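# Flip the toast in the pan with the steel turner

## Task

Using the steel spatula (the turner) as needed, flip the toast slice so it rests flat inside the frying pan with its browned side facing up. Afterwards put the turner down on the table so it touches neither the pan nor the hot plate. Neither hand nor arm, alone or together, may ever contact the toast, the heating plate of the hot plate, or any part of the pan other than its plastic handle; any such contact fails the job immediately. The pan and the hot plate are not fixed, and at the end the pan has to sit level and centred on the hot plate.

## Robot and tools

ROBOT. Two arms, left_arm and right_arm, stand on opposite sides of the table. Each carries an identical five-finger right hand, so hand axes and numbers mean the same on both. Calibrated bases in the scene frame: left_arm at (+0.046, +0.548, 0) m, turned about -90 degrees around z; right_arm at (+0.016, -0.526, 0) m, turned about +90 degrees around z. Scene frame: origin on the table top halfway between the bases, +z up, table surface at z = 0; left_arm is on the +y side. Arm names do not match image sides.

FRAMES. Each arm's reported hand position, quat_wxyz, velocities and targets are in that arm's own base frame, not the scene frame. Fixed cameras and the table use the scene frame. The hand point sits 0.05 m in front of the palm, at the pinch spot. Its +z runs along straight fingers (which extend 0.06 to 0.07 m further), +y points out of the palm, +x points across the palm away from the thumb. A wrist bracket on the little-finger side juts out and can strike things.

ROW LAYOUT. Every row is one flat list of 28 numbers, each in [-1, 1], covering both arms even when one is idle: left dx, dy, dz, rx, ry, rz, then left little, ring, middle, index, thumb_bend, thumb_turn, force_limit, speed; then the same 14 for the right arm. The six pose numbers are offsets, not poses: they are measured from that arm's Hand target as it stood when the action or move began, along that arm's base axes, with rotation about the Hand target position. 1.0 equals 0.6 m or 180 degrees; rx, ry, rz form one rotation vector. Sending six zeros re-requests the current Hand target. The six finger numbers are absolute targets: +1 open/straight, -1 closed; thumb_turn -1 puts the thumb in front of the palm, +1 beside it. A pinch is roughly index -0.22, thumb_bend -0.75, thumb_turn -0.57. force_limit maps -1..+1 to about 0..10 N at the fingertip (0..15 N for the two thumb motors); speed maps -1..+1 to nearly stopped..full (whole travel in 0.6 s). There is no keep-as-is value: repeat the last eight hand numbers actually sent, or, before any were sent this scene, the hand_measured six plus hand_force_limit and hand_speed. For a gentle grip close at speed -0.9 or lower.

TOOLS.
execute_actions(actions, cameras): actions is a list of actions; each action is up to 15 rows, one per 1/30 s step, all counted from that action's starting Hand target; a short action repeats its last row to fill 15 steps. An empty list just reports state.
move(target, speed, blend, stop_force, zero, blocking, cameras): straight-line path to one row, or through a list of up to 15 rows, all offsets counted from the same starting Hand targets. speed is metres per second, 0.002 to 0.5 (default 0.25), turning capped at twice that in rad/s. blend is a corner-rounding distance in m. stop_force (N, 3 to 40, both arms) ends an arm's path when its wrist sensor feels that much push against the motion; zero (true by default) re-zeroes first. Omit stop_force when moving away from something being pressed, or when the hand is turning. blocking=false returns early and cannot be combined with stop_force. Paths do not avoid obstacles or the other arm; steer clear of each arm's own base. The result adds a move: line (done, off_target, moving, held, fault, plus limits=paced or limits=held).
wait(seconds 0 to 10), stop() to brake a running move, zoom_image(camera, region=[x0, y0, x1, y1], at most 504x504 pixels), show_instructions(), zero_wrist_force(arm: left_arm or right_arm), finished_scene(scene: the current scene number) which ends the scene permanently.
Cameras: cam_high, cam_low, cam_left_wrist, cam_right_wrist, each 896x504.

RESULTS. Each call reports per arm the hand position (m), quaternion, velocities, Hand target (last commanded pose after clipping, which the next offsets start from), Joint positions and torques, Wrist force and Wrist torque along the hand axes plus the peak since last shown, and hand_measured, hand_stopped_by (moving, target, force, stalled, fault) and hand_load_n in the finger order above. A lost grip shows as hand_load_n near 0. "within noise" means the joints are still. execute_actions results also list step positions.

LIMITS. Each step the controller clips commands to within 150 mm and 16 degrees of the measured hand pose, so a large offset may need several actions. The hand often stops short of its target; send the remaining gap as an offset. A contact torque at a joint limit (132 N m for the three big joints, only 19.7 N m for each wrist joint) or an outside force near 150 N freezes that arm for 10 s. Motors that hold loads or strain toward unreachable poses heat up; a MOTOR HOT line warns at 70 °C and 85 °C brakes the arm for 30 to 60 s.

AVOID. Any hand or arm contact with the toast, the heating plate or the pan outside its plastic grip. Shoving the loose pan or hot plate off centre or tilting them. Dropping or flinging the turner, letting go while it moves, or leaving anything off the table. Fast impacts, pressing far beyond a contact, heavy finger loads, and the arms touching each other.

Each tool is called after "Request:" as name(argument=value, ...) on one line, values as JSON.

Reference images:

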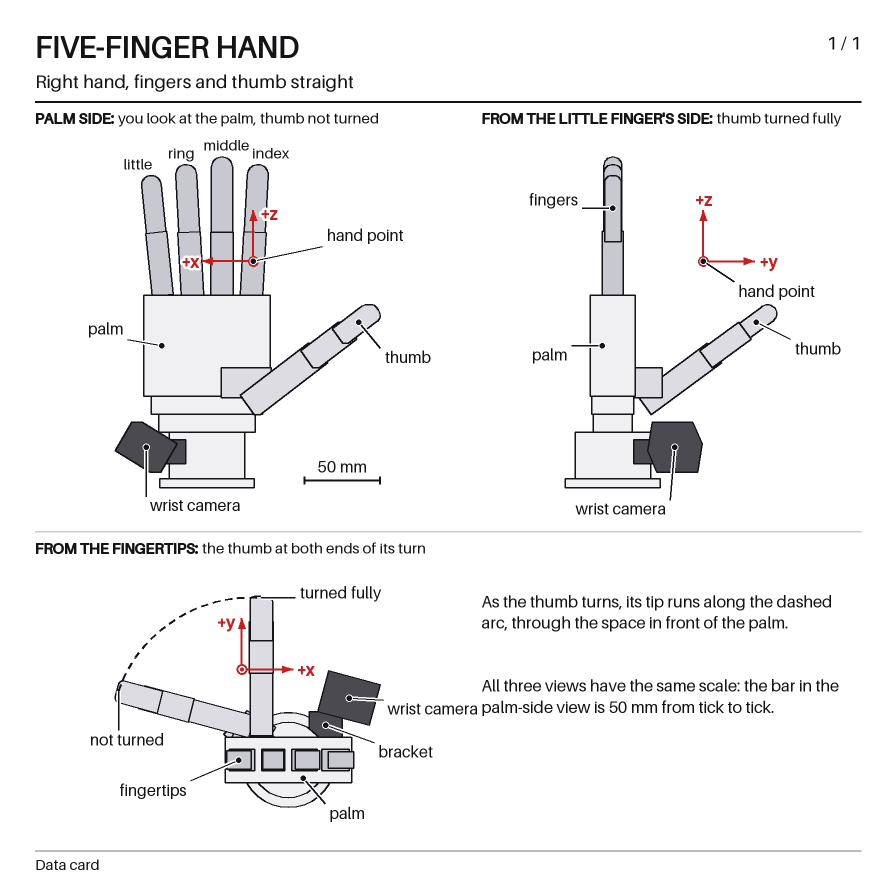

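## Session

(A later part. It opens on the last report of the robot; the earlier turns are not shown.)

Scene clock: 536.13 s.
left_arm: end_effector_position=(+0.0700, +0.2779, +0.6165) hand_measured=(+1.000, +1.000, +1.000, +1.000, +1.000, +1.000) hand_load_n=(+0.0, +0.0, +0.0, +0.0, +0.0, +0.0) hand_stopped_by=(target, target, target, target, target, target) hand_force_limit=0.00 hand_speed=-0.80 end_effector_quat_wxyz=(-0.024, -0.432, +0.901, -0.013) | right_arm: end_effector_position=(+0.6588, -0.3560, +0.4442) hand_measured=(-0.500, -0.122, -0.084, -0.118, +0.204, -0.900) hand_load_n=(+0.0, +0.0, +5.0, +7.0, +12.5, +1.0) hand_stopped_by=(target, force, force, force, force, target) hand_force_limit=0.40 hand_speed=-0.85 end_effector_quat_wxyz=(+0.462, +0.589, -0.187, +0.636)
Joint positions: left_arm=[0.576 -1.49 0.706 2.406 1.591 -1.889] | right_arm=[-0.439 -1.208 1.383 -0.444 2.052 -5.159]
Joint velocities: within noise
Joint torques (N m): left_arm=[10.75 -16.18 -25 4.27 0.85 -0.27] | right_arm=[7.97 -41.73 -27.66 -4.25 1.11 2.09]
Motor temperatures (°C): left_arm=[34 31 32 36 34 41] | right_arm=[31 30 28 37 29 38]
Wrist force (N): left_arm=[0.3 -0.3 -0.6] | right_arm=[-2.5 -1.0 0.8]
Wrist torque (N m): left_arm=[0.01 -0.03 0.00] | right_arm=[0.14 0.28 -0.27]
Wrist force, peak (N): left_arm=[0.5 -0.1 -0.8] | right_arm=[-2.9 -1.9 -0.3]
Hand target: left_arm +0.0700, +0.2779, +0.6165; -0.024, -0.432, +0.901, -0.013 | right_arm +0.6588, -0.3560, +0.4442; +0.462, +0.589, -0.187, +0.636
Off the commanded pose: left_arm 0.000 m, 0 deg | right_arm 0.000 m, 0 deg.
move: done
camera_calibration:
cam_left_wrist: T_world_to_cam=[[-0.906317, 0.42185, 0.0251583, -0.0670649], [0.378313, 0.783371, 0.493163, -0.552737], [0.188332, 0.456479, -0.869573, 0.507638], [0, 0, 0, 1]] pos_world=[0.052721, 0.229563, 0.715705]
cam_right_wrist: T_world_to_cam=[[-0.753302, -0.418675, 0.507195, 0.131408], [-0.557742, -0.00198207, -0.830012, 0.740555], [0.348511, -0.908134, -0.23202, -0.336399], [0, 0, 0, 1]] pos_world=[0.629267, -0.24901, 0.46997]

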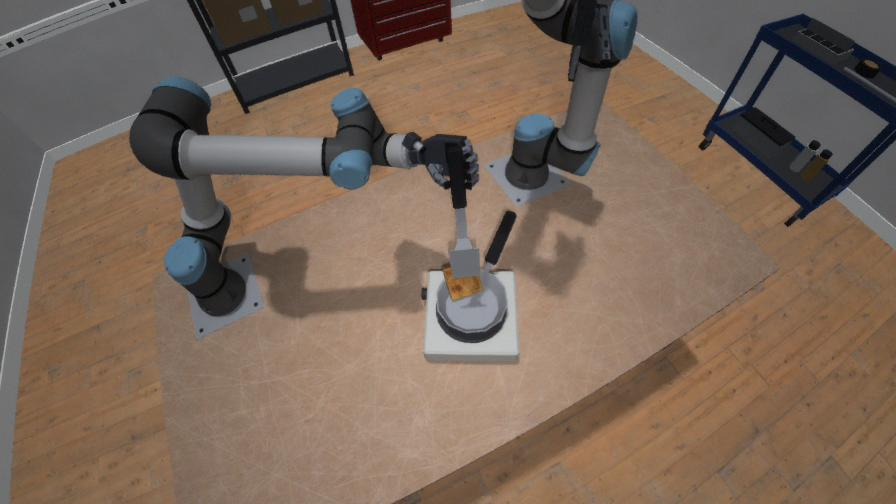

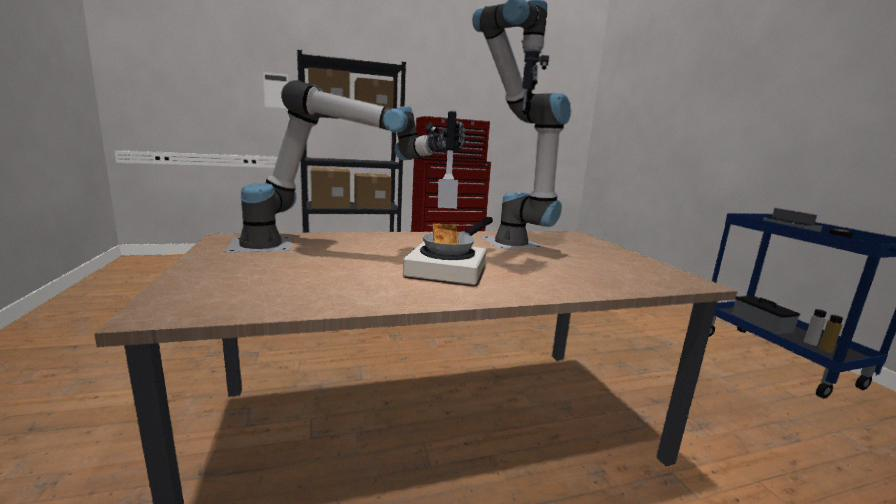

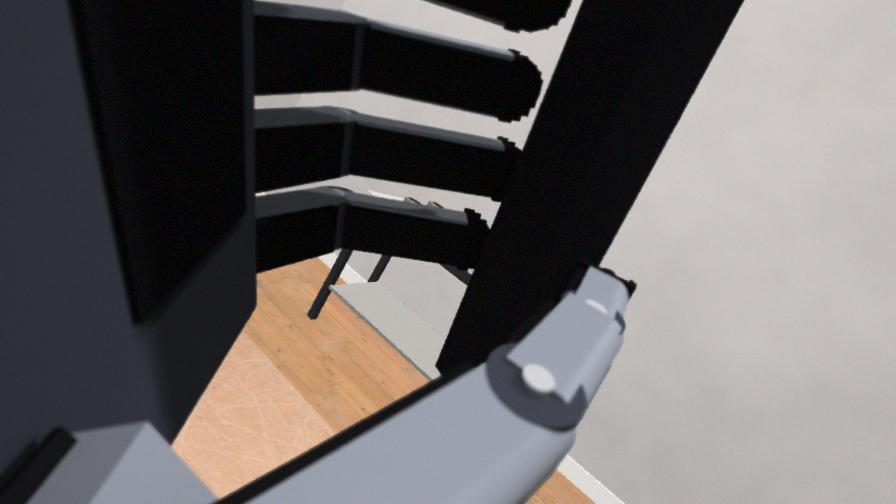

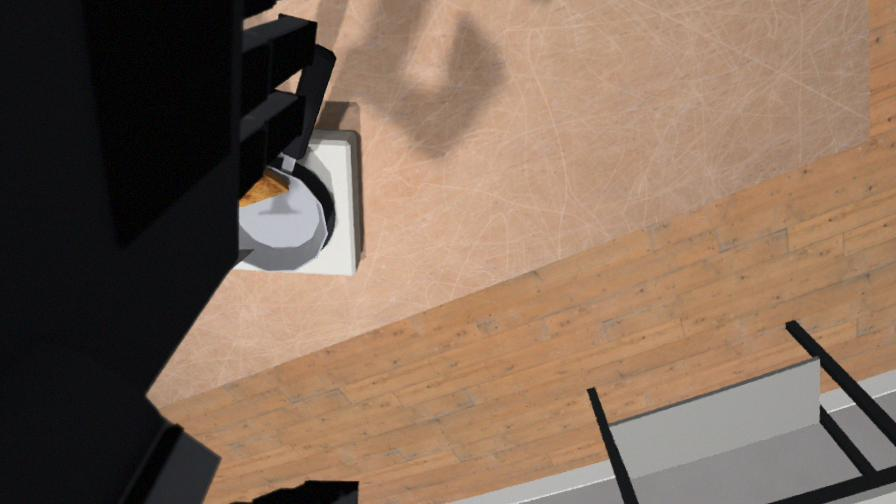

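Request:
move(target=[0,0,0,0,0,0,1,1,1,1,1,1,0,-0.8,-0.0633,-0.1517,-0.04,0.2469,-0.1011,0,-0.5,-0.5,-0.5,-0.5,-0.75,-0.9,0.4,-0.85], speed=0.2, cameras=[])

Request:
move(target=[0,0,0,0,0,0,1,1,1,1,1,1,0,-0.8,0,0,-0.02,0,0,0.0667,-0.5,-0.5,-0.5,-0.5,-0.75,-0.9,0.4,-0.85], speed=0.2)

Request:
zoom_image(camera="cam_high", region=[430, 240, 510, 320])

Request:
zoom_image(camera="cam_low", region=[400, 170, 500, 270])

Request:
zoom_image(camera="cam_right_wrist", region=[200, 140, 340, 280])

Scene clock: 543.07 s.
left_arm: end_effector_position=(+0.0700, +0.2779, +0.6165) hand_measured=(+1.000, +1.000, +1.000, +1.000, +1.000, +1.000) hand_load_n=(+0.0, +0.0, +0.0, +0.0, +0.0, +0.0) hand_stopped_by=(target, target, target, target, target, target) hand_force_limit=0.00 hand_speed=-0.80 end_effector_quat_wxyz=(-0.024, -0.432, +0.901, -0.013) | right_arm: end_effector_position=(+0.6209, -0.4471, +0.4202) hand_measured=(-0.500, -0.122, -0.084, -0.118, +0.204, -0.900) hand_load_n=(+0.0, +0.5, +3.0, +8.5, +12.5, +2.0) hand_stopped_by=(target, force, force, force, force, target) hand_force_limit=0.40 hand_speed=-0.85 end_effector_quat_wxyz=(+0.171, +0.614, -0.482, +0.601)
Joint positions: left_arm=[0.576 -1.49 0.706 2.406 1.591 -1.889] | right_arm=[-0.658 -1.102 0.895 0.436 1.848 -4.261]
Joint velocities: within noise
Joint torques (N m): left_arm=[11.98 -16.17 -25.8 4.03 0.63 -0.09] | right_arm=[3.76 -55.41 -23.83 -1.59 -1.18 1.79]
Motor temperatures (°C): left_arm=[34 31 32 36 34 41] | right_arm=[31 30 28 37 29 38]
Wrist force (N): left_arm=[0.3 -0.1 -0.4] | right_arm=[-1.9 0.7 1.0]
Wrist torque (N m): left_arm=[0.02 -0.04 0.01] | right_arm=[0.24 0.23 -0.23]
Wrist force, peak (N): left_arm=[0.2 0.0 -0.9] | right_arm=[-2.9 -0.6 1.2]
Hand target: left_arm +0.0700, +0.2779, +0.6165; -0.024, -0.432, +0.901, -0.013 | right_arm +0.6209, -0.4470, +0.4202; +0.171, +0.614, -0.482, +0.601
Off the commanded pose: left_arm 0.000 m, 0 deg | right_arm 0.000 m, 0 deg.
move: done
No camera images: "cameras" was empty.

Scene clock: 544.10 s.
left_arm: end_effector_position=(+0.0700, +0.2779, +0.6165) hand_measured=(+1.000, +1.000, +1.000, +1.000, +1.000, +1.000) hand_load_n=(+0.0, +0.0, +0.0, +0.0, +0.0, +0.0) hand_stopped_by=(target, target, target, target, target, target) hand_force_limit=0.00 hand_speed=-0.80 end_effector_quat_wxyz=(-0.024, -0.432, +0.901, -0.013) | right_arm: end_effector_position=(+0.6208, -0.4470, +0.4082) hand_measured=(-0.500, -0.122, -0.084, -0.118, +0.204, -0.900) hand_load_n=(+0.0, +0.5, +3.5, +8.5, +12.5, +1.5) hand_stopped_by=(target, force, force, force, force, target) hand_force_limit=0.40 hand_speed=-0.85 end_effector_quat_wxyz=(+0.107, +0.661, -0.415, +0.616)
Joint positions: left_arm=[0.576 -1.49 0.706 2.406 1.591 -1.889] | right_arm=[-0.745 -1.187 1.049 0.358 1.559 -4.327]
Joint velocities: within noise
Joint torques (N m): left_arm=[11.19 -16.63 -24.37 4.04 0.62 -0.13] | right_arm=[3.81 -41.61 -34.3 0.78 -1.43 1.55]
Motor temperatures (°C): left_arm=[34 31 32 36 34 41] | right_arm=[31 30 28 37 29 38]
Wrist force (N): left_arm=[0.1 -0.3 -0.3] | right_arm=[-1.8 0.2 1.0]
Wrist torque (N m): left_arm=[-0.01 -0.01 -0.01] | right_arm=[0.17 0.27 -0.17]
Wrist force, peak (N): left_arm=[0.6 -0.2 -0.6] | right_arm=[-2.1 0.2 1.3]
Hand target: left_arm +0.0700, +0.2779, +0.6165; -0.024, -0.432, +0.901, -0.013 | right_arm +0.6209, -0.4470, +0.4082; +0.107, +0.661, -0.415, +0.616
Off the commanded pose: left_arm 0.000 m, 0 deg | right_arm 0.000 m, 0 deg.
move: done
camera_calibration:
cam_left_wrist: T_world_to_cam=[[-0.906317, 0.42185, 0.0251584, -0.067065], [0.378314, 0.783371, 0.493162, -0.552737], [0.188332, 0.456479, -0.869573, 0.507639], [0, 0, 0, 1]] pos_world=[0.0527211, 0.229563, 0.715705]
cam_right_wrist: T_world_to_cam=[[-0.677296, -0.71788, -0.160993, 0.17472], [-0.422566, 0.558717, -0.713633, 0.808544], [0.602253, -0.415311, -0.681769, -0.167801], [0, 0, 0, 1]] pos_world=[0.561059, -0.396009, 0.490731]

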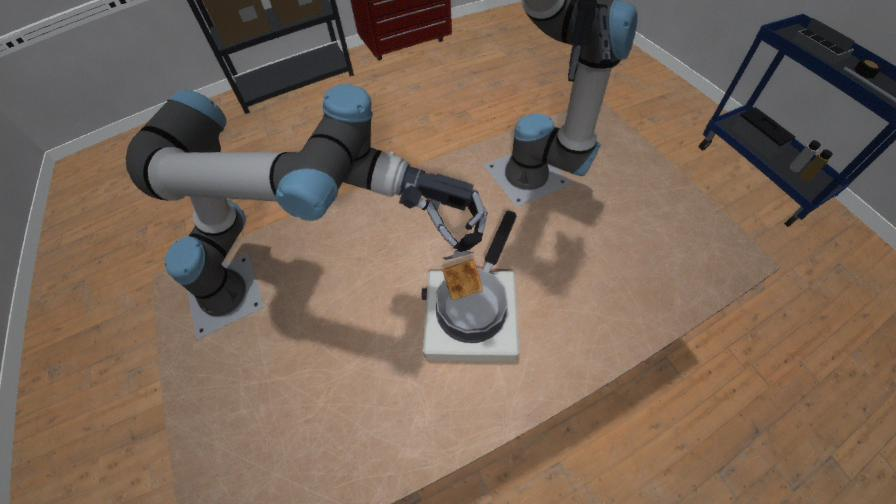

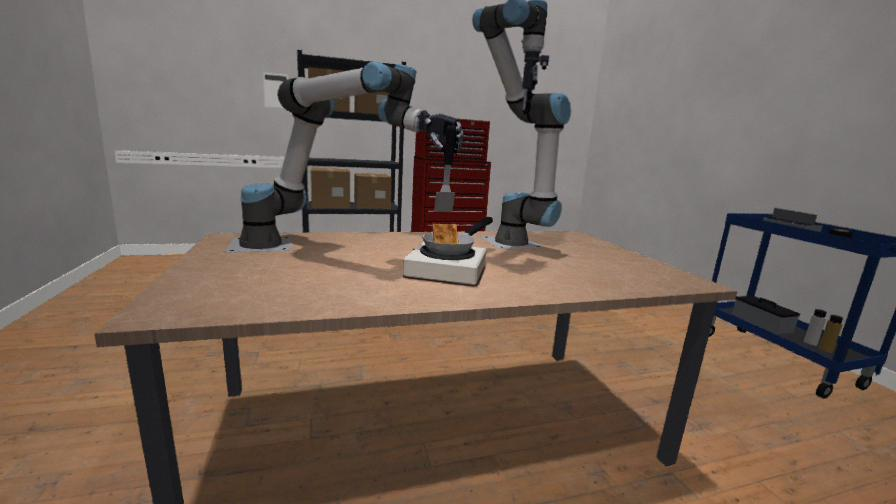

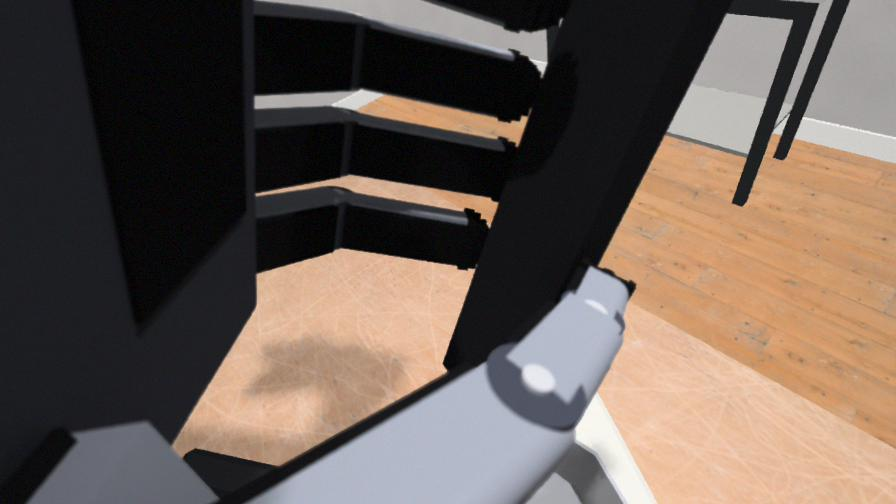

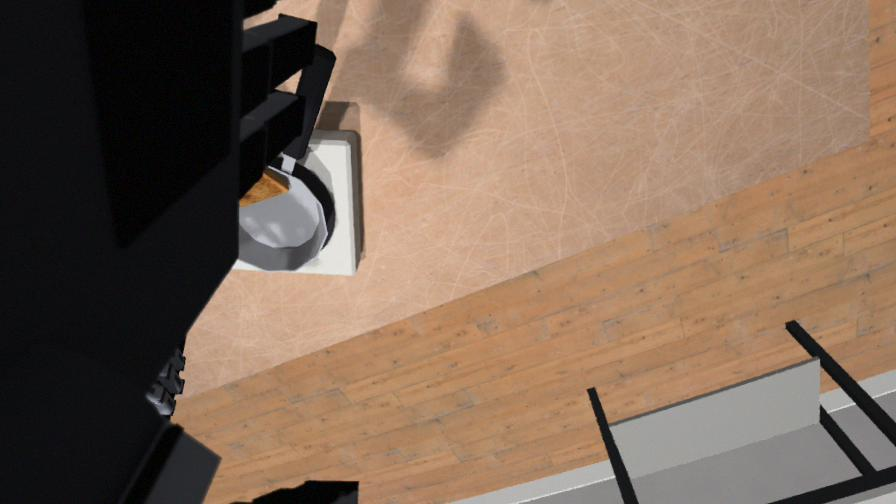

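Scaled by 6.300 from the camera's 896x504 image, which has a finer 1280x720 frame.

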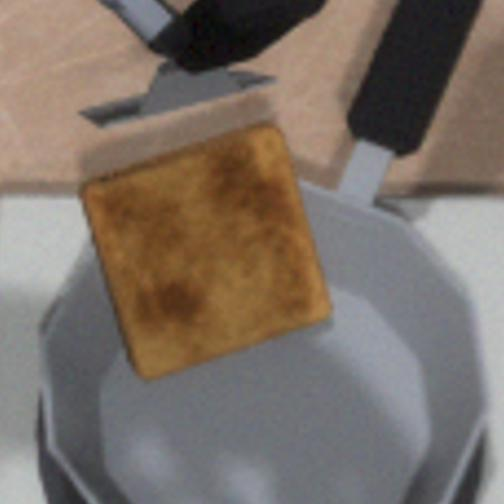

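Scaled by 5.040 from the camera's 896x504 image, which has a finer 1280x720 frame.

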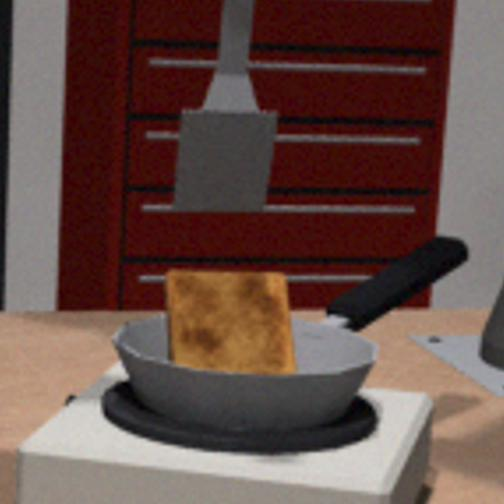

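Scaled by 3.600 from the camera's 896x504 image, which has a finer 1280x720 frame.

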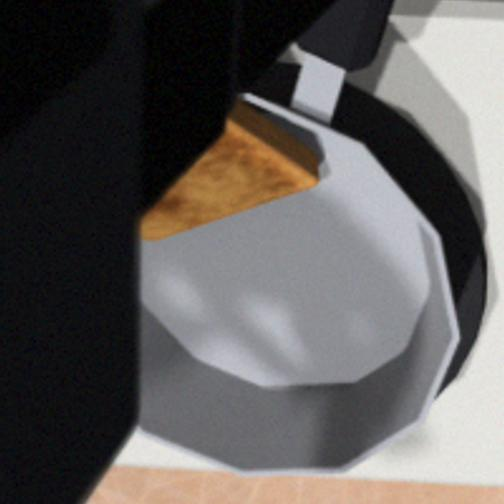

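Request:
move(target=[[0,0,0,0,0,0,1,1,1,1,1,1,0,-0.8,0.006,0.0328,0,0,0,0,-0.5,-0.5,-0.5,-0.5,-0.75,-0.9,0.4,-0.85],[0,0,0,0,0,0,1,1,1,1,1,1,0,-0.8,0.006,0.0328,-0.1,0,0,0,-0.5,-0.5,-0.5,-0.5,-0.75,-0.9,0.4,-0.85]], speed=0.08, blend=0.01)

Request:
zoom_image(camera="cam_high", region=[430, 240, 510, 320])

Request:
zoom_image(camera="cam_low", region=[410, 200, 490, 270])

Scene clock: 547.17 s.
left_arm: end_effector_position=(+0.0700, +0.2779, +0.6165) hand_measured=(+1.000, +1.000, +1.000, +1.000, +1.000, +1.000) hand_load_n=(+0.0, +0.0, +0.0, +0.0, +0.0, +0.0) hand_stopped_by=(target, target, target, target, target, target) hand_force_limit=0.00 hand_speed=-0.80 end_effector_quat_wxyz=(-0.024, -0.432, +0.901, -0.013) | right_arm: end_effector_position=(+0.6245, -0.4273, +0.3482) hand_measured=(-0.500, -0.122, -0.084, -0.118, +0.204, -0.900) hand_load_n=(+0.0, +0.0, +3.5, +8.0, +12.5, +1.5) hand_stopped_by=(target, force, force, force, force, target) hand_force_limit=0.40 hand_speed=-0.85 end_effector_quat_wxyz=(+0.107, +0.661, -0.415, +0.616)
Joint positions: left_arm=[0.576 -1.49 0.706 2.406 1.591 -1.889] | right_arm=[-0.712 -1.211 1.237 0.195 1.59 -4.32]
Joint velocities: within noise
Joint torques (N m): left_arm=[12.86 -16.16 -25.08 3.95 0.59 -0.01] | right_arm=[-8.74 -40.39 -34.26 -0.08 -1.23 -1.47]
Motor temperatures (°C): left_arm=[34 31 32 36 34 41] | right_arm=[31 30 28 37 29 38]
Wrist force (N): left_arm=[0.5 -0.1 -0.7] | right_arm=[-1.9 0.6 1.5]
Wrist torque (N m): left_arm=[0.04 -0.05 0.02] | right_arm=[0.22 0.25 -0.17]
Wrist force, peak (N): left_arm=[0.8 -0.2 -0.6] | right_arm=[-2.8 0.9 1.7]
Hand target: left_arm +0.0700, +0.2779, +0.6165; -0.024, -0.432, +0.901, -0.013 | right_arm +0.6245, -0.4273, +0.3482; +0.107, +0.661, -0.415, +0.616
Off the commanded pose: left_arm 0.000 m, 0 deg | right_arm 0.000 m, 0 deg.
move: done
camera_calibration:
cam_left_wrist: T_world_to_cam=[[-0.906317, 0.42185, 0.0251585, -0.0670651], [0.378313, 0.783371, 0.493162, -0.552737], [0.188332, 0.456479, -0.869573, 0.507639], [0, 0, 0, 1]] pos_world=[0.052721, 0.229563, 0.715705]
cam_right_wrist: T_world_to_cam=[[-0.677178, -0.717985, -0.161021, 0.181565], [-0.42268, 0.558691, -0.713587, 0.756285], [0.602305, -0.415165, -0.681811, -0.202655], [0, 0, 0, 1]] pos_world=[0.564679, -0.376304, 0.430739]

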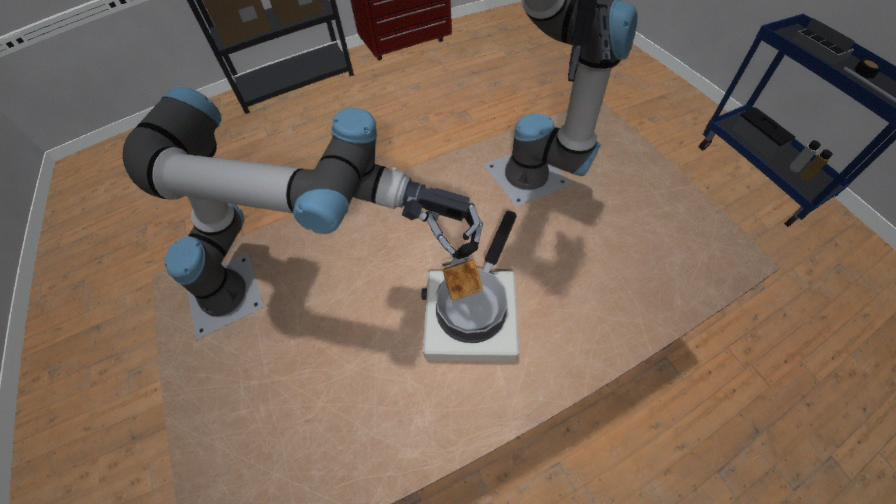

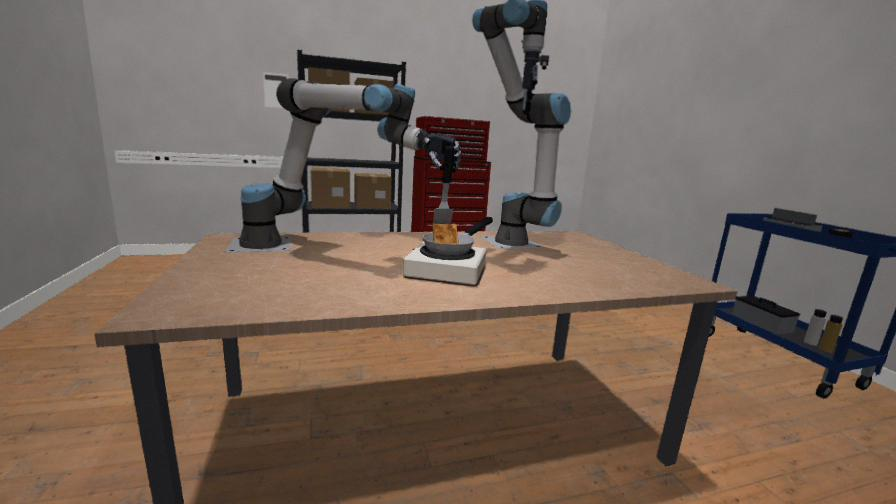

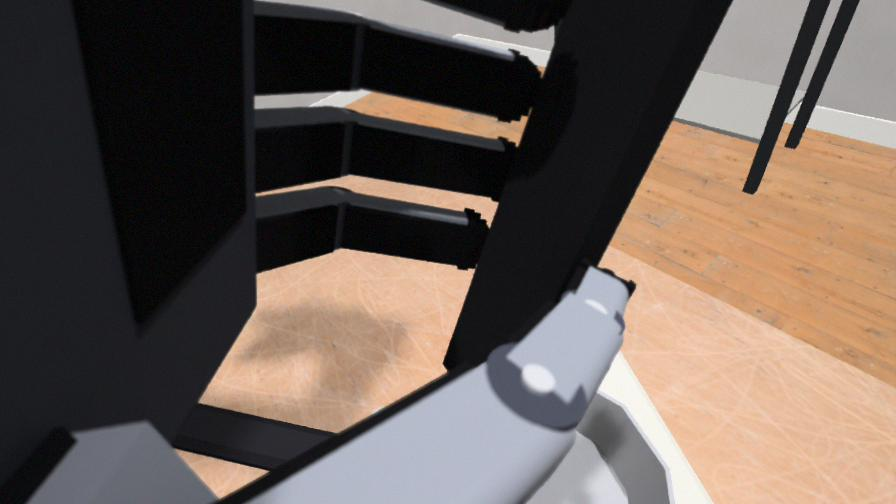

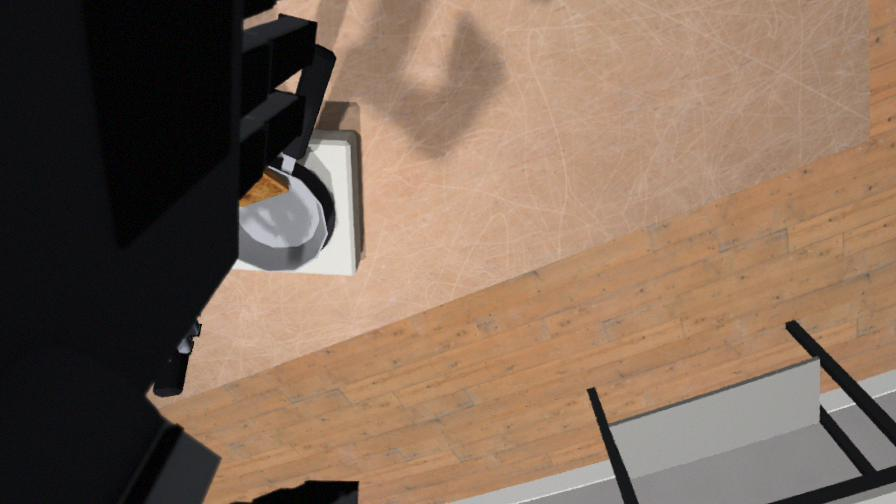

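Scaled by 6.300 from the camera's 896x504 image, which has a finer 1280x720 frame.

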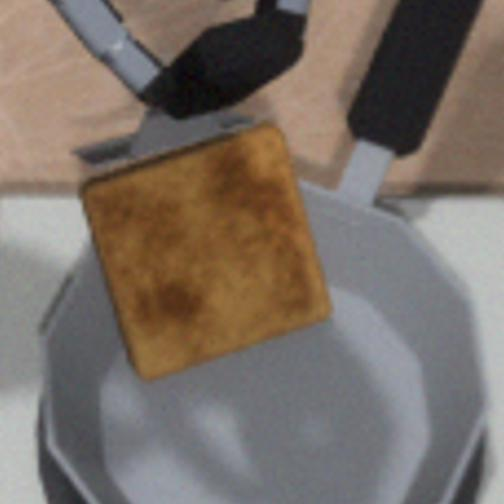

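Scaled by 6.300 from the camera's 896x504 image, which has a finer 1280x720 frame.

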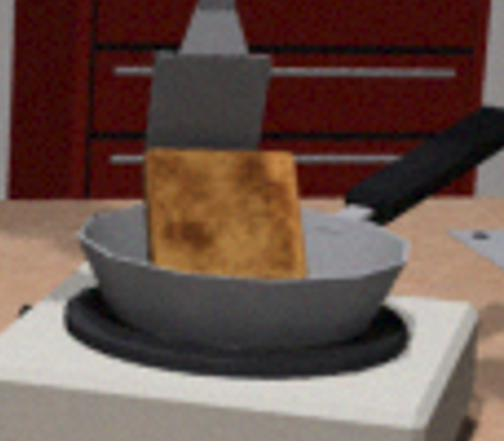

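Request:
execute_actions(actions=[])

Request:
zoom_image(camera="cam_high", region=[430, 240, 510, 320])

Request:
zoom_image(camera="cam_low", region=[380, 200, 520, 300])

Request:
zoom_image(camera="cam_right_wrist", region=[200, 140, 340, 280])

Scene clock: 552.80 s.
left_arm: end_effector_position=(+0.0700, +0.2779, +0.6165) hand_measured=(+1.000, +1.000, +1.000, +1.000, +1.000, +1.000) hand_load_n=(+0.0, +0.0, +0.0, +0.0, +0.0, +0.0) hand_stopped_by=(target, target, target, target, target, target) hand_force_limit=0.00 hand_speed=-0.80 end_effector_quat_wxyz=(-0.024, -0.432, +0.901, -0.013) | right_arm: end_effector_position=(+0.6245, -0.4273, +0.3482) hand_measured=(-0.500, -0.122, -0.084, -0.118, +0.204, -0.900) hand_load_n=(+0.0, +0.5, +3.5, +8.5, +12.5, +1.5) hand_stopped_by=(target, force, force, force, force, target) hand_force_limit=0.40 hand_speed=-0.85 end_effector_quat_wxyz=(+0.107, +0.661, -0.415, +0.616)
Joint positions: left_arm=[0.576 -1.49 0.706 2.406 1.591 -1.889] | right_arm=[-0.712 -1.211 1.237 0.195 1.59 -4.32]
Joint velocities: within noise
Joint torques (N m): left_arm=[11.27 -15.94 -25.61 3.93 0.6 0.06] | right_arm=[-4.49 -38.53 -22.58 -3.77 1.03 -0.63]
Motor temperatures (°C): left_arm=[34 31 32 36 34 41] | right_arm=[31 30 28 37 29 38]
Wrist force (N): left_arm=[0.2 0.0 -0.6] | right_arm=[-1.9 0.6 1.2]
Wrist torque (N m): left_arm=[0.04 -0.01 0.00] | right_arm=[0.24 0.26 -0.17]
Wrist force, peak (N): left_arm=[0.2 -0.2 -1.0] | right_arm=[-2.2 0.4 1.5]
Hand target: left_arm +0.0700, +0.2779, +0.6165; -0.024, -0.432, +0.901, -0.013 | right_arm +0.6245, -0.4273, +0.3482; +0.107, +0.661, -0.415, +0.616
Off the commanded pose: left_arm 0.000 m, 0 deg | right_arm 0.000 m, 0 deg.
camera_calibration:
cam_left_wrist: T_world_to_cam=[[-0.906317, 0.42185, 0.0251586, -0.0670651], [0.378314, 0.783371, 0.493162, -0.552737], [0.188332, 0.456479, -0.869574, 0.507639], [0, 0, 0, 1]] pos_world=[0.0527211, 0.229563, 0.715705]
cam_right_wrist: T_world_to_cam=[[-0.677178, -0.717985, -0.161021, 0.18156], [-0.422678, 0.55869, -0.713589, 0.75627], [0.602307, -0.415166, -0.681809, -0.202692], [0, 0, 0, 1]] pos_world=[0.56469, -0.376314, 0.430703]

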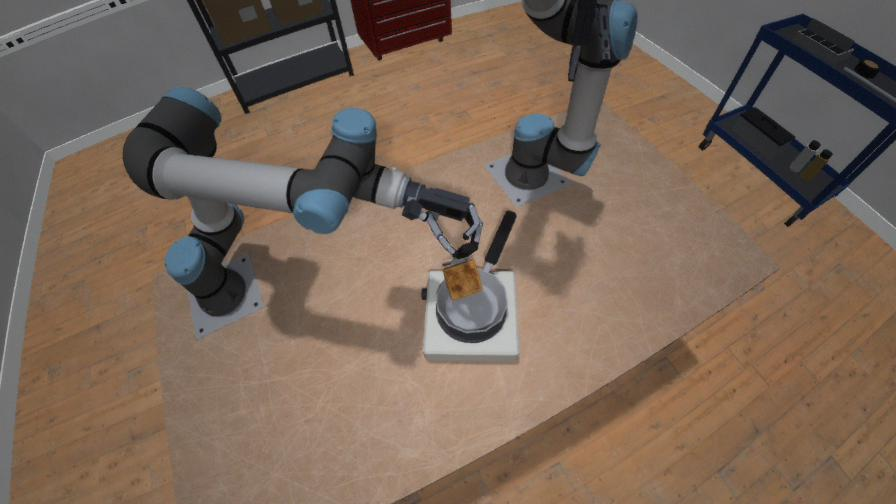

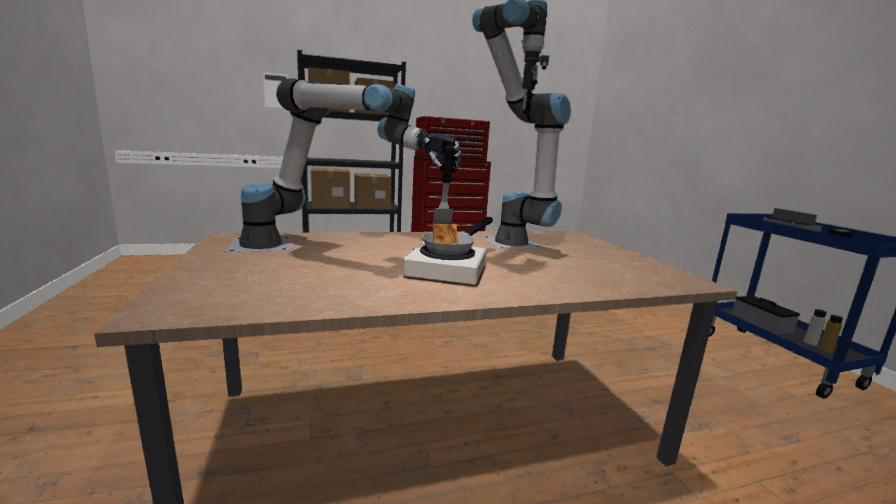

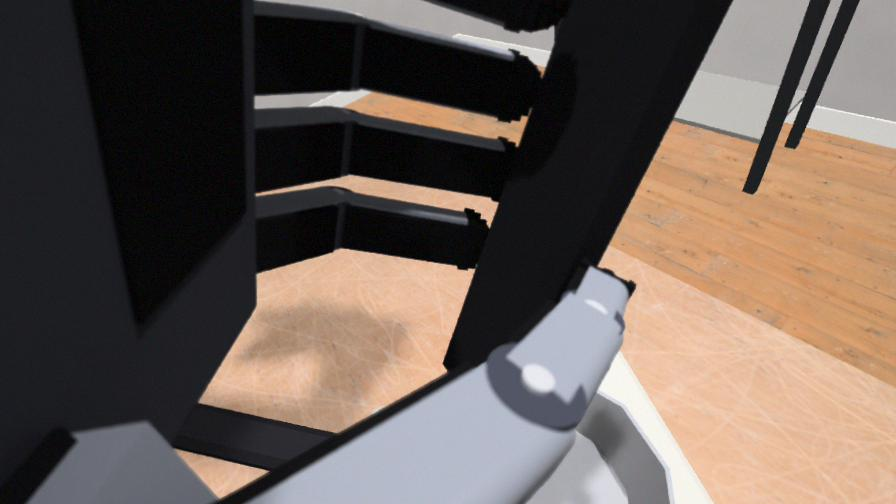

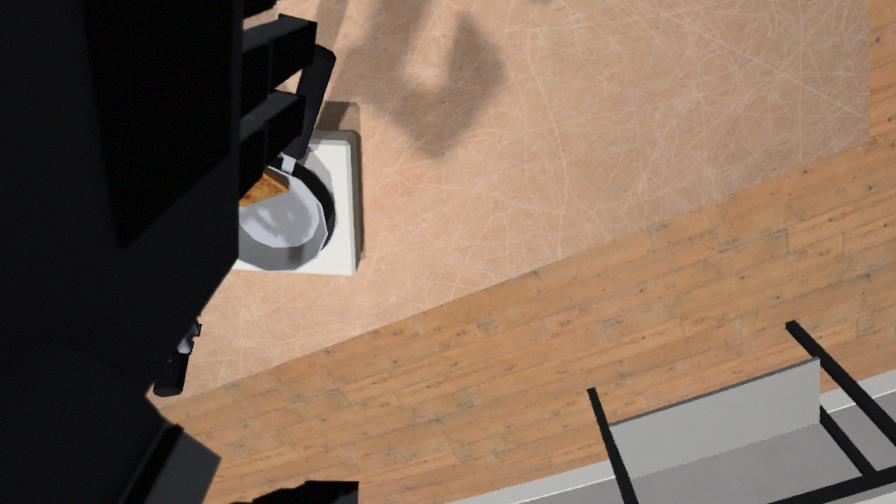

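Scaled by 6.300 from the camera's 896x504 image, which has a finer 1280x720 frame.

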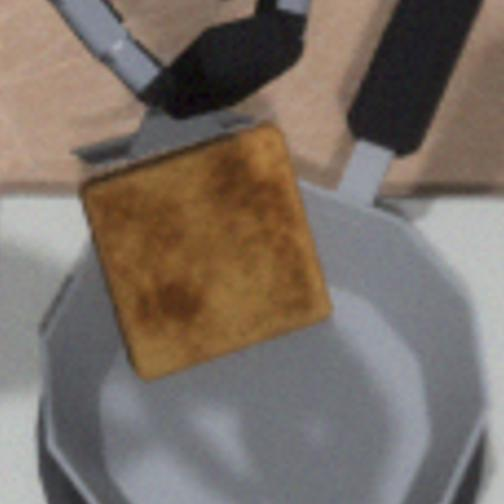

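Scaled by 3.600 from the camera's 896x504 image, which has a finer 1280x720 frame.

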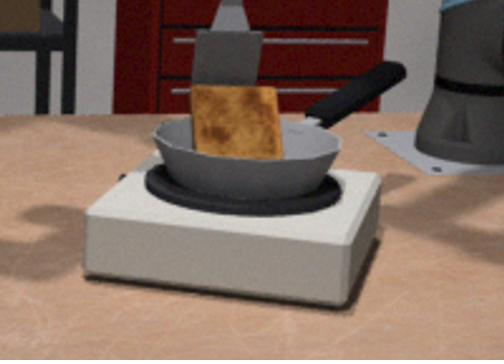

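Scaled by 3.600 from the camera's 896x504 image, which has a finer 1280x720 frame.

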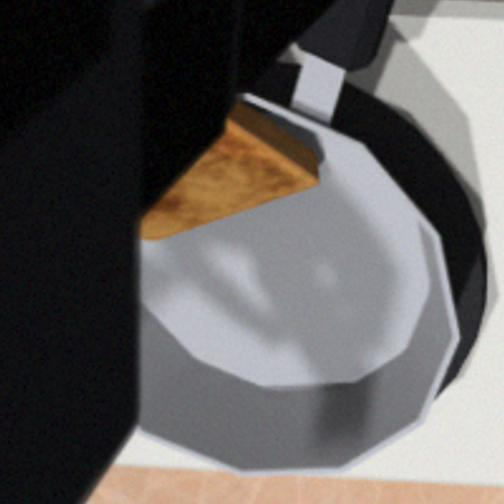

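Request:
move(target=[[0,0,0,0,0,0,1,1,1,1,1,1,0,-0.8,0,0,-0.0167,0,0,0,-0.5,-0.5,-0.5,-0.5,-0.75,-0.9,0.4,-0.85],[0,0,0,0,0,0,1,1,1,1,1,1,0,-0.8,-0.0119,-0.0656,-0.02,0,0,0,-0.5,-0.5,-0.5,-0.5,-0.75,-0.9,0.4,-0.85]], speed=0.03, cameras=[])

Request:
execute_actions(actions=[], cameras=["cam_high", "cam_low"])

Request:
zoom_image(camera="cam_high", region=[430, 240, 510, 320])

Request:
zoom_image(camera="cam_low", region=[410, 210, 480, 260])

Scene clock: 557.43 s.
left_arm: end_effector_position=(+0.0700, +0.2779, +0.6165) hand_measured=(+1.000, +1.000, +1.000, +1.000, +1.000, +1.000) hand_load_n=(+0.0, +0.0, +0.0, +0.0, -0.5, +0.0) hand_stopped_by=(target, target, target, target, target, target) hand_force_limit=0.00 hand_speed=-0.80 end_effector_quat_wxyz=(-0.024, -0.432, +0.901, -0.013) | right_arm: end_effector_position=(+0.6173, -0.4669, +0.3362) hand_measured=(-0.500, -0.122, -0.084, -0.118, +0.204, -0.900) hand_load_n=(+0.0, +1.0, +3.5, +8.0, +12.5, +1.0) hand_stopped_by=(target, force, force, force, force, target) hand_force_limit=0.40 hand_speed=-0.85 end_effector_quat_wxyz=(+0.107, +0.661, -0.415, +0.616)
Joint positions: left_arm=[0.576 -1.49 0.706 2.406 1.591 -1.889] | right_arm=[-0.777 -1.178 1.221 0.177 1.528 -4.334]
Joint velocities: within noise
Joint torques (N m): left_arm=[12.37 -17.11 -25.23 4.05 0.54 -0.38] | right_arm=[7.71 -52.47 -21.87 0.22 1.1 -1.12]
Motor temperatures (°C): left_arm=[34 31 32 36 34 41] | right_arm=[31 30 28 37 29 38]
Wrist force (N): left_arm=[0.0 -0.2 -0.4] | right_arm=[-1.0 0.6 1.1]
Wrist torque (N m): left_arm=[0.00 0.02 -0.03] | right_arm=[0.22 0.23 -0.12]
Wrist force, peak (N): left_arm=[0.3 0.0 -0.9] | right_arm=[-2.6 0.5 1.5]
Hand target: left_arm +0.0700, +0.2779, +0.6165; -0.024, -0.432, +0.901, -0.013 | right_arm +0.6173, -0.4667, +0.3362; +0.107, +0.661, -0.415, +0.616
Off the commanded pose: left_arm 0.000 m, 0 deg | right_arm 0.000 m, 0 deg.
move: done
No camera images: "cameras" was empty.

Scene clock: 557.43 s.
left_arm: end_effector_position=(+0.0700, +0.2779, +0.6165) hand_measured=(+1.000, +1.000, +1.000, +1.000, +1.000, +1.000) hand_load_n=(+0.0, +0.0, +0.0, +0.0, -0.5, +0.0) hand_stopped_by=(target, target, target, target, target, target) hand_force_limit=0.00 hand_speed=-0.80 end_effector_quat_wxyz=(-0.024, -0.432, +0.901, -0.013) | right_arm: end_effector_position=(+0.6173, -0.4669, +0.3362) hand_measured=(-0.500, -0.122, -0.084, -0.118, +0.204, -0.900) hand_load_n=(+0.0, +1.0, +3.5, +8.0, +12.5, +1.0) hand_stopped_by=(target, force, force, force, force, target) hand_force_limit=0.40 hand_speed=-0.85 end_effector_quat_wxyz=(+0.107, +0.661, -0.415, +0.616)
Joint positions: left_arm=[0.576 -1.49 0.706 2.406 1.591 -1.889] | right_arm=[-0.777 -1.178 1.221 0.177 1.528 -4.334]
Joint velocities: within noise
Joint torques (N m): left_arm=[12.37 -17.11 -25.23 4.05 0.54 -0.38] | right_arm=[7.71 -52.47 -21.87 0.22 1.1 -1.12]
Motor temperatures (°C): left_arm=[34 31 32 36 34 41] | right_arm=[31 30 28 37 29 38]
Wrist force (N): left_arm=[0.0 -0.2 -0.4] | right_arm=[-1.0 0.6 1.1]
Wrist torque (N m): left_arm=[0.00 0.02 -0.03] | right_arm=[0.22 0.23 -0.12]
Wrist force, peak (N): left_arm=[0.0 -0.2 -0.4] | right_arm=[-1.0 0.6 1.1]
Hand target: left_arm +0.0700, +0.2779, +0.6165; -0.024, -0.432, +0.901, -0.013 | right_arm +0.6173, -0.4667, +0.3362; +0.107, +0.661, -0.415, +0.616
Off the commanded pose: left_arm 0.000 m, 0 deg | right_arm 0.000 m, 0 deg.
Images, in order (width x height): cam_high 896x504, cam_low 896x504.

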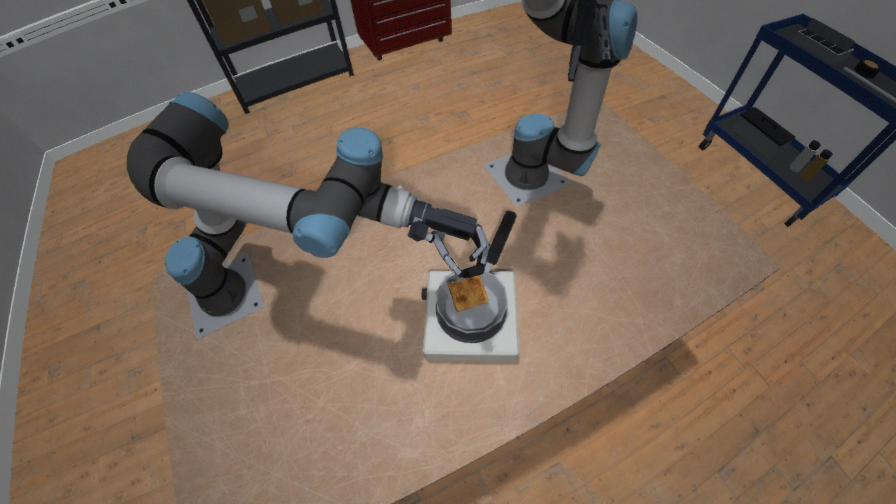

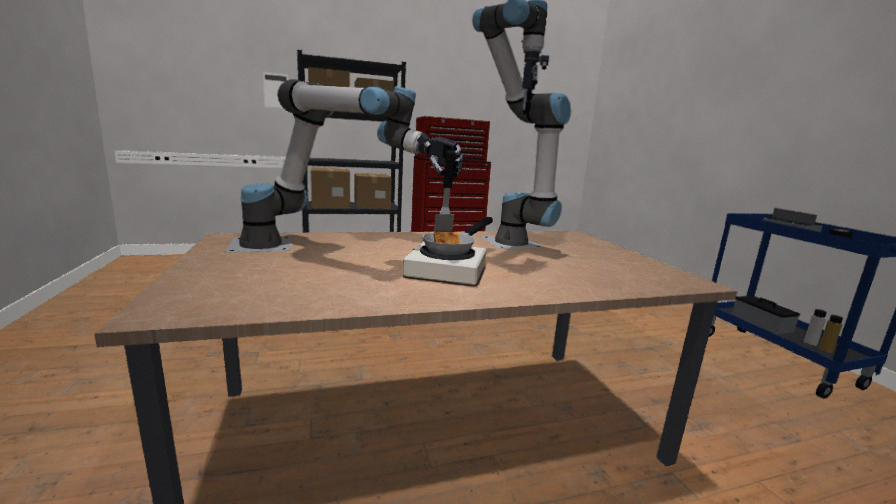

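Scaled by 6.300 from the camera's 896x504 image, which has a finer 1280x720 frame.

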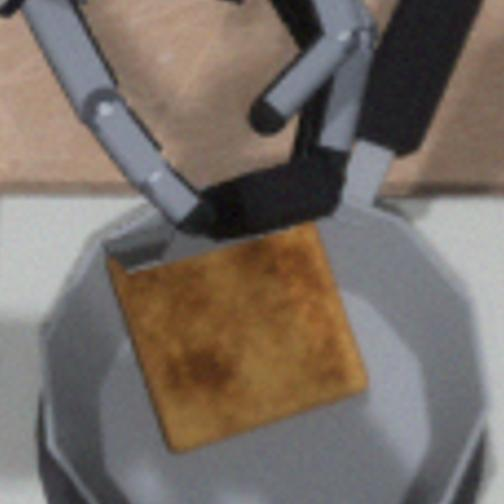

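Scaled by 7.200 from the camera's 896x504 image, which has a finer 1280x720 frame.

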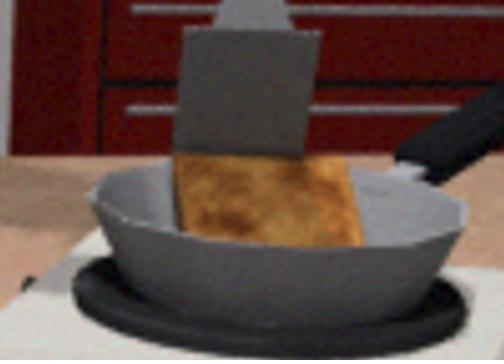

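Request:
move(target=[0,0,0,0,0,0,1,1,1,1,1,1,0,-0.8,-0.0074,-0.041,-0.0333,0,0,0,-0.5,-0.5,-0.5,-0.5,-0.75,-0.9,0.4,-0.85], speed=0.03, cameras=["cam_high", "cam_low"])

Request:
zoom_image(camera="cam_high", region=[430, 240, 510, 320])

Request:
zoom_image(camera="cam_low", region=[410, 210, 480, 260])

Scene clock: 559.97 s.
left_arm: end_effector_position=(+0.0700, +0.2779, +0.6165) hand_measured=(+1.000, +1.000, +1.000, +1.000, +1.000, +1.000) hand_load_n=(+0.0, +0.0, +0.0, +0.0, +0.0, +0.0) hand_stopped_by=(target, target, target, target, target, target) hand_force_limit=0.00 hand_speed=-0.80 end_effector_quat_wxyz=(-0.024, -0.432, +0.901, -0.013) | right_arm: end_effector_position=(+0.6129, -0.4914, +0.3161) hand_measured=(-0.500, -0.122, -0.084, -0.118, +0.204, -0.900) hand_load_n=(+0.0, +0.0, +6.5, +6.5, +13.5, +0.5) hand_stopped_by=(target, force, force, force, force, target) hand_force_limit=0.40 hand_speed=-0.85 end_effector_quat_wxyz=(+0.107, +0.661, -0.415, +0.616)
Joint positions: left_arm=[0.576 -1.49 0.706 2.406 1.591 -1.889] | right_arm=[-0.815 -1.151 1.234 0.138 1.491 -4.342]
Joint velocities: within noise
Joint torques (N m): left_arm=[12.2 -16.22 -25.73 4.05 0.67 -0.13] | right_arm=[9.03 -52 -24.91 0.91 0.88 -1.64]
Motor temperatures (°C): left_arm=[34 31 32 36 34 41] | right_arm=[31 30 28 37 29 38]
Wrist force (N): left_arm=[0.3 0.0 -0.5] | right_arm=[1.5 0.3 1.2]
Wrist torque (N m): left_arm=[0.05 -0.03 0.01] | right_arm=[0.20 0.14 -0.02]
Wrist force, peak (N): left_arm=[0.7 -0.2 -0.7] | right_arm=[2.1 0.3 1.5]
Hand target: left_arm +0.0700, +0.2779, +0.6165; -0.024, -0.432, +0.901, -0.013 | right_arm +0.6129, -0.4913, +0.3162; +0.107, +0.661, -0.415, +0.616
Off the commanded pose: left_arm 0.000 m, 0 deg | right_arm 0.000 m, 0 deg.
move: done
Images, in order (width x height): cam_high 896x504, cam_low 896x504.

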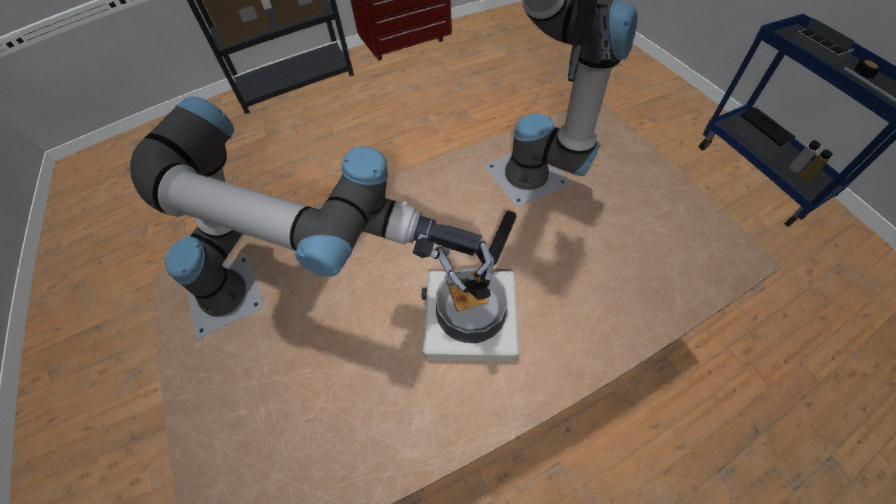

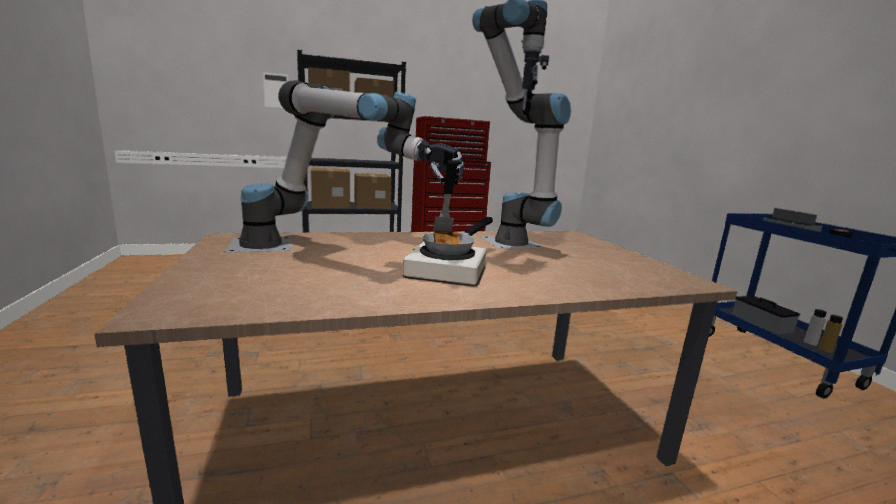

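Scaled by 6.300 from the camera's 896x504 image, which has a finer 1280x720 frame.

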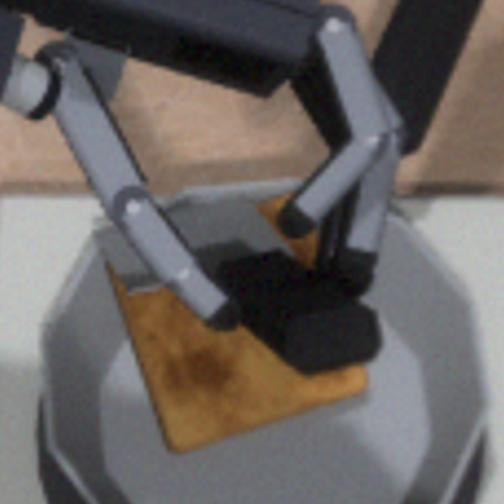

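Scaled by 7.200 from the camera's 896x504 image, which has a finer 1280x720 frame.

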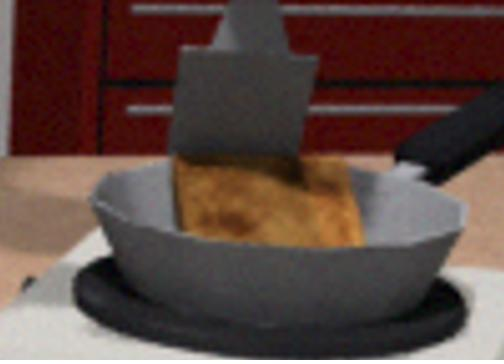

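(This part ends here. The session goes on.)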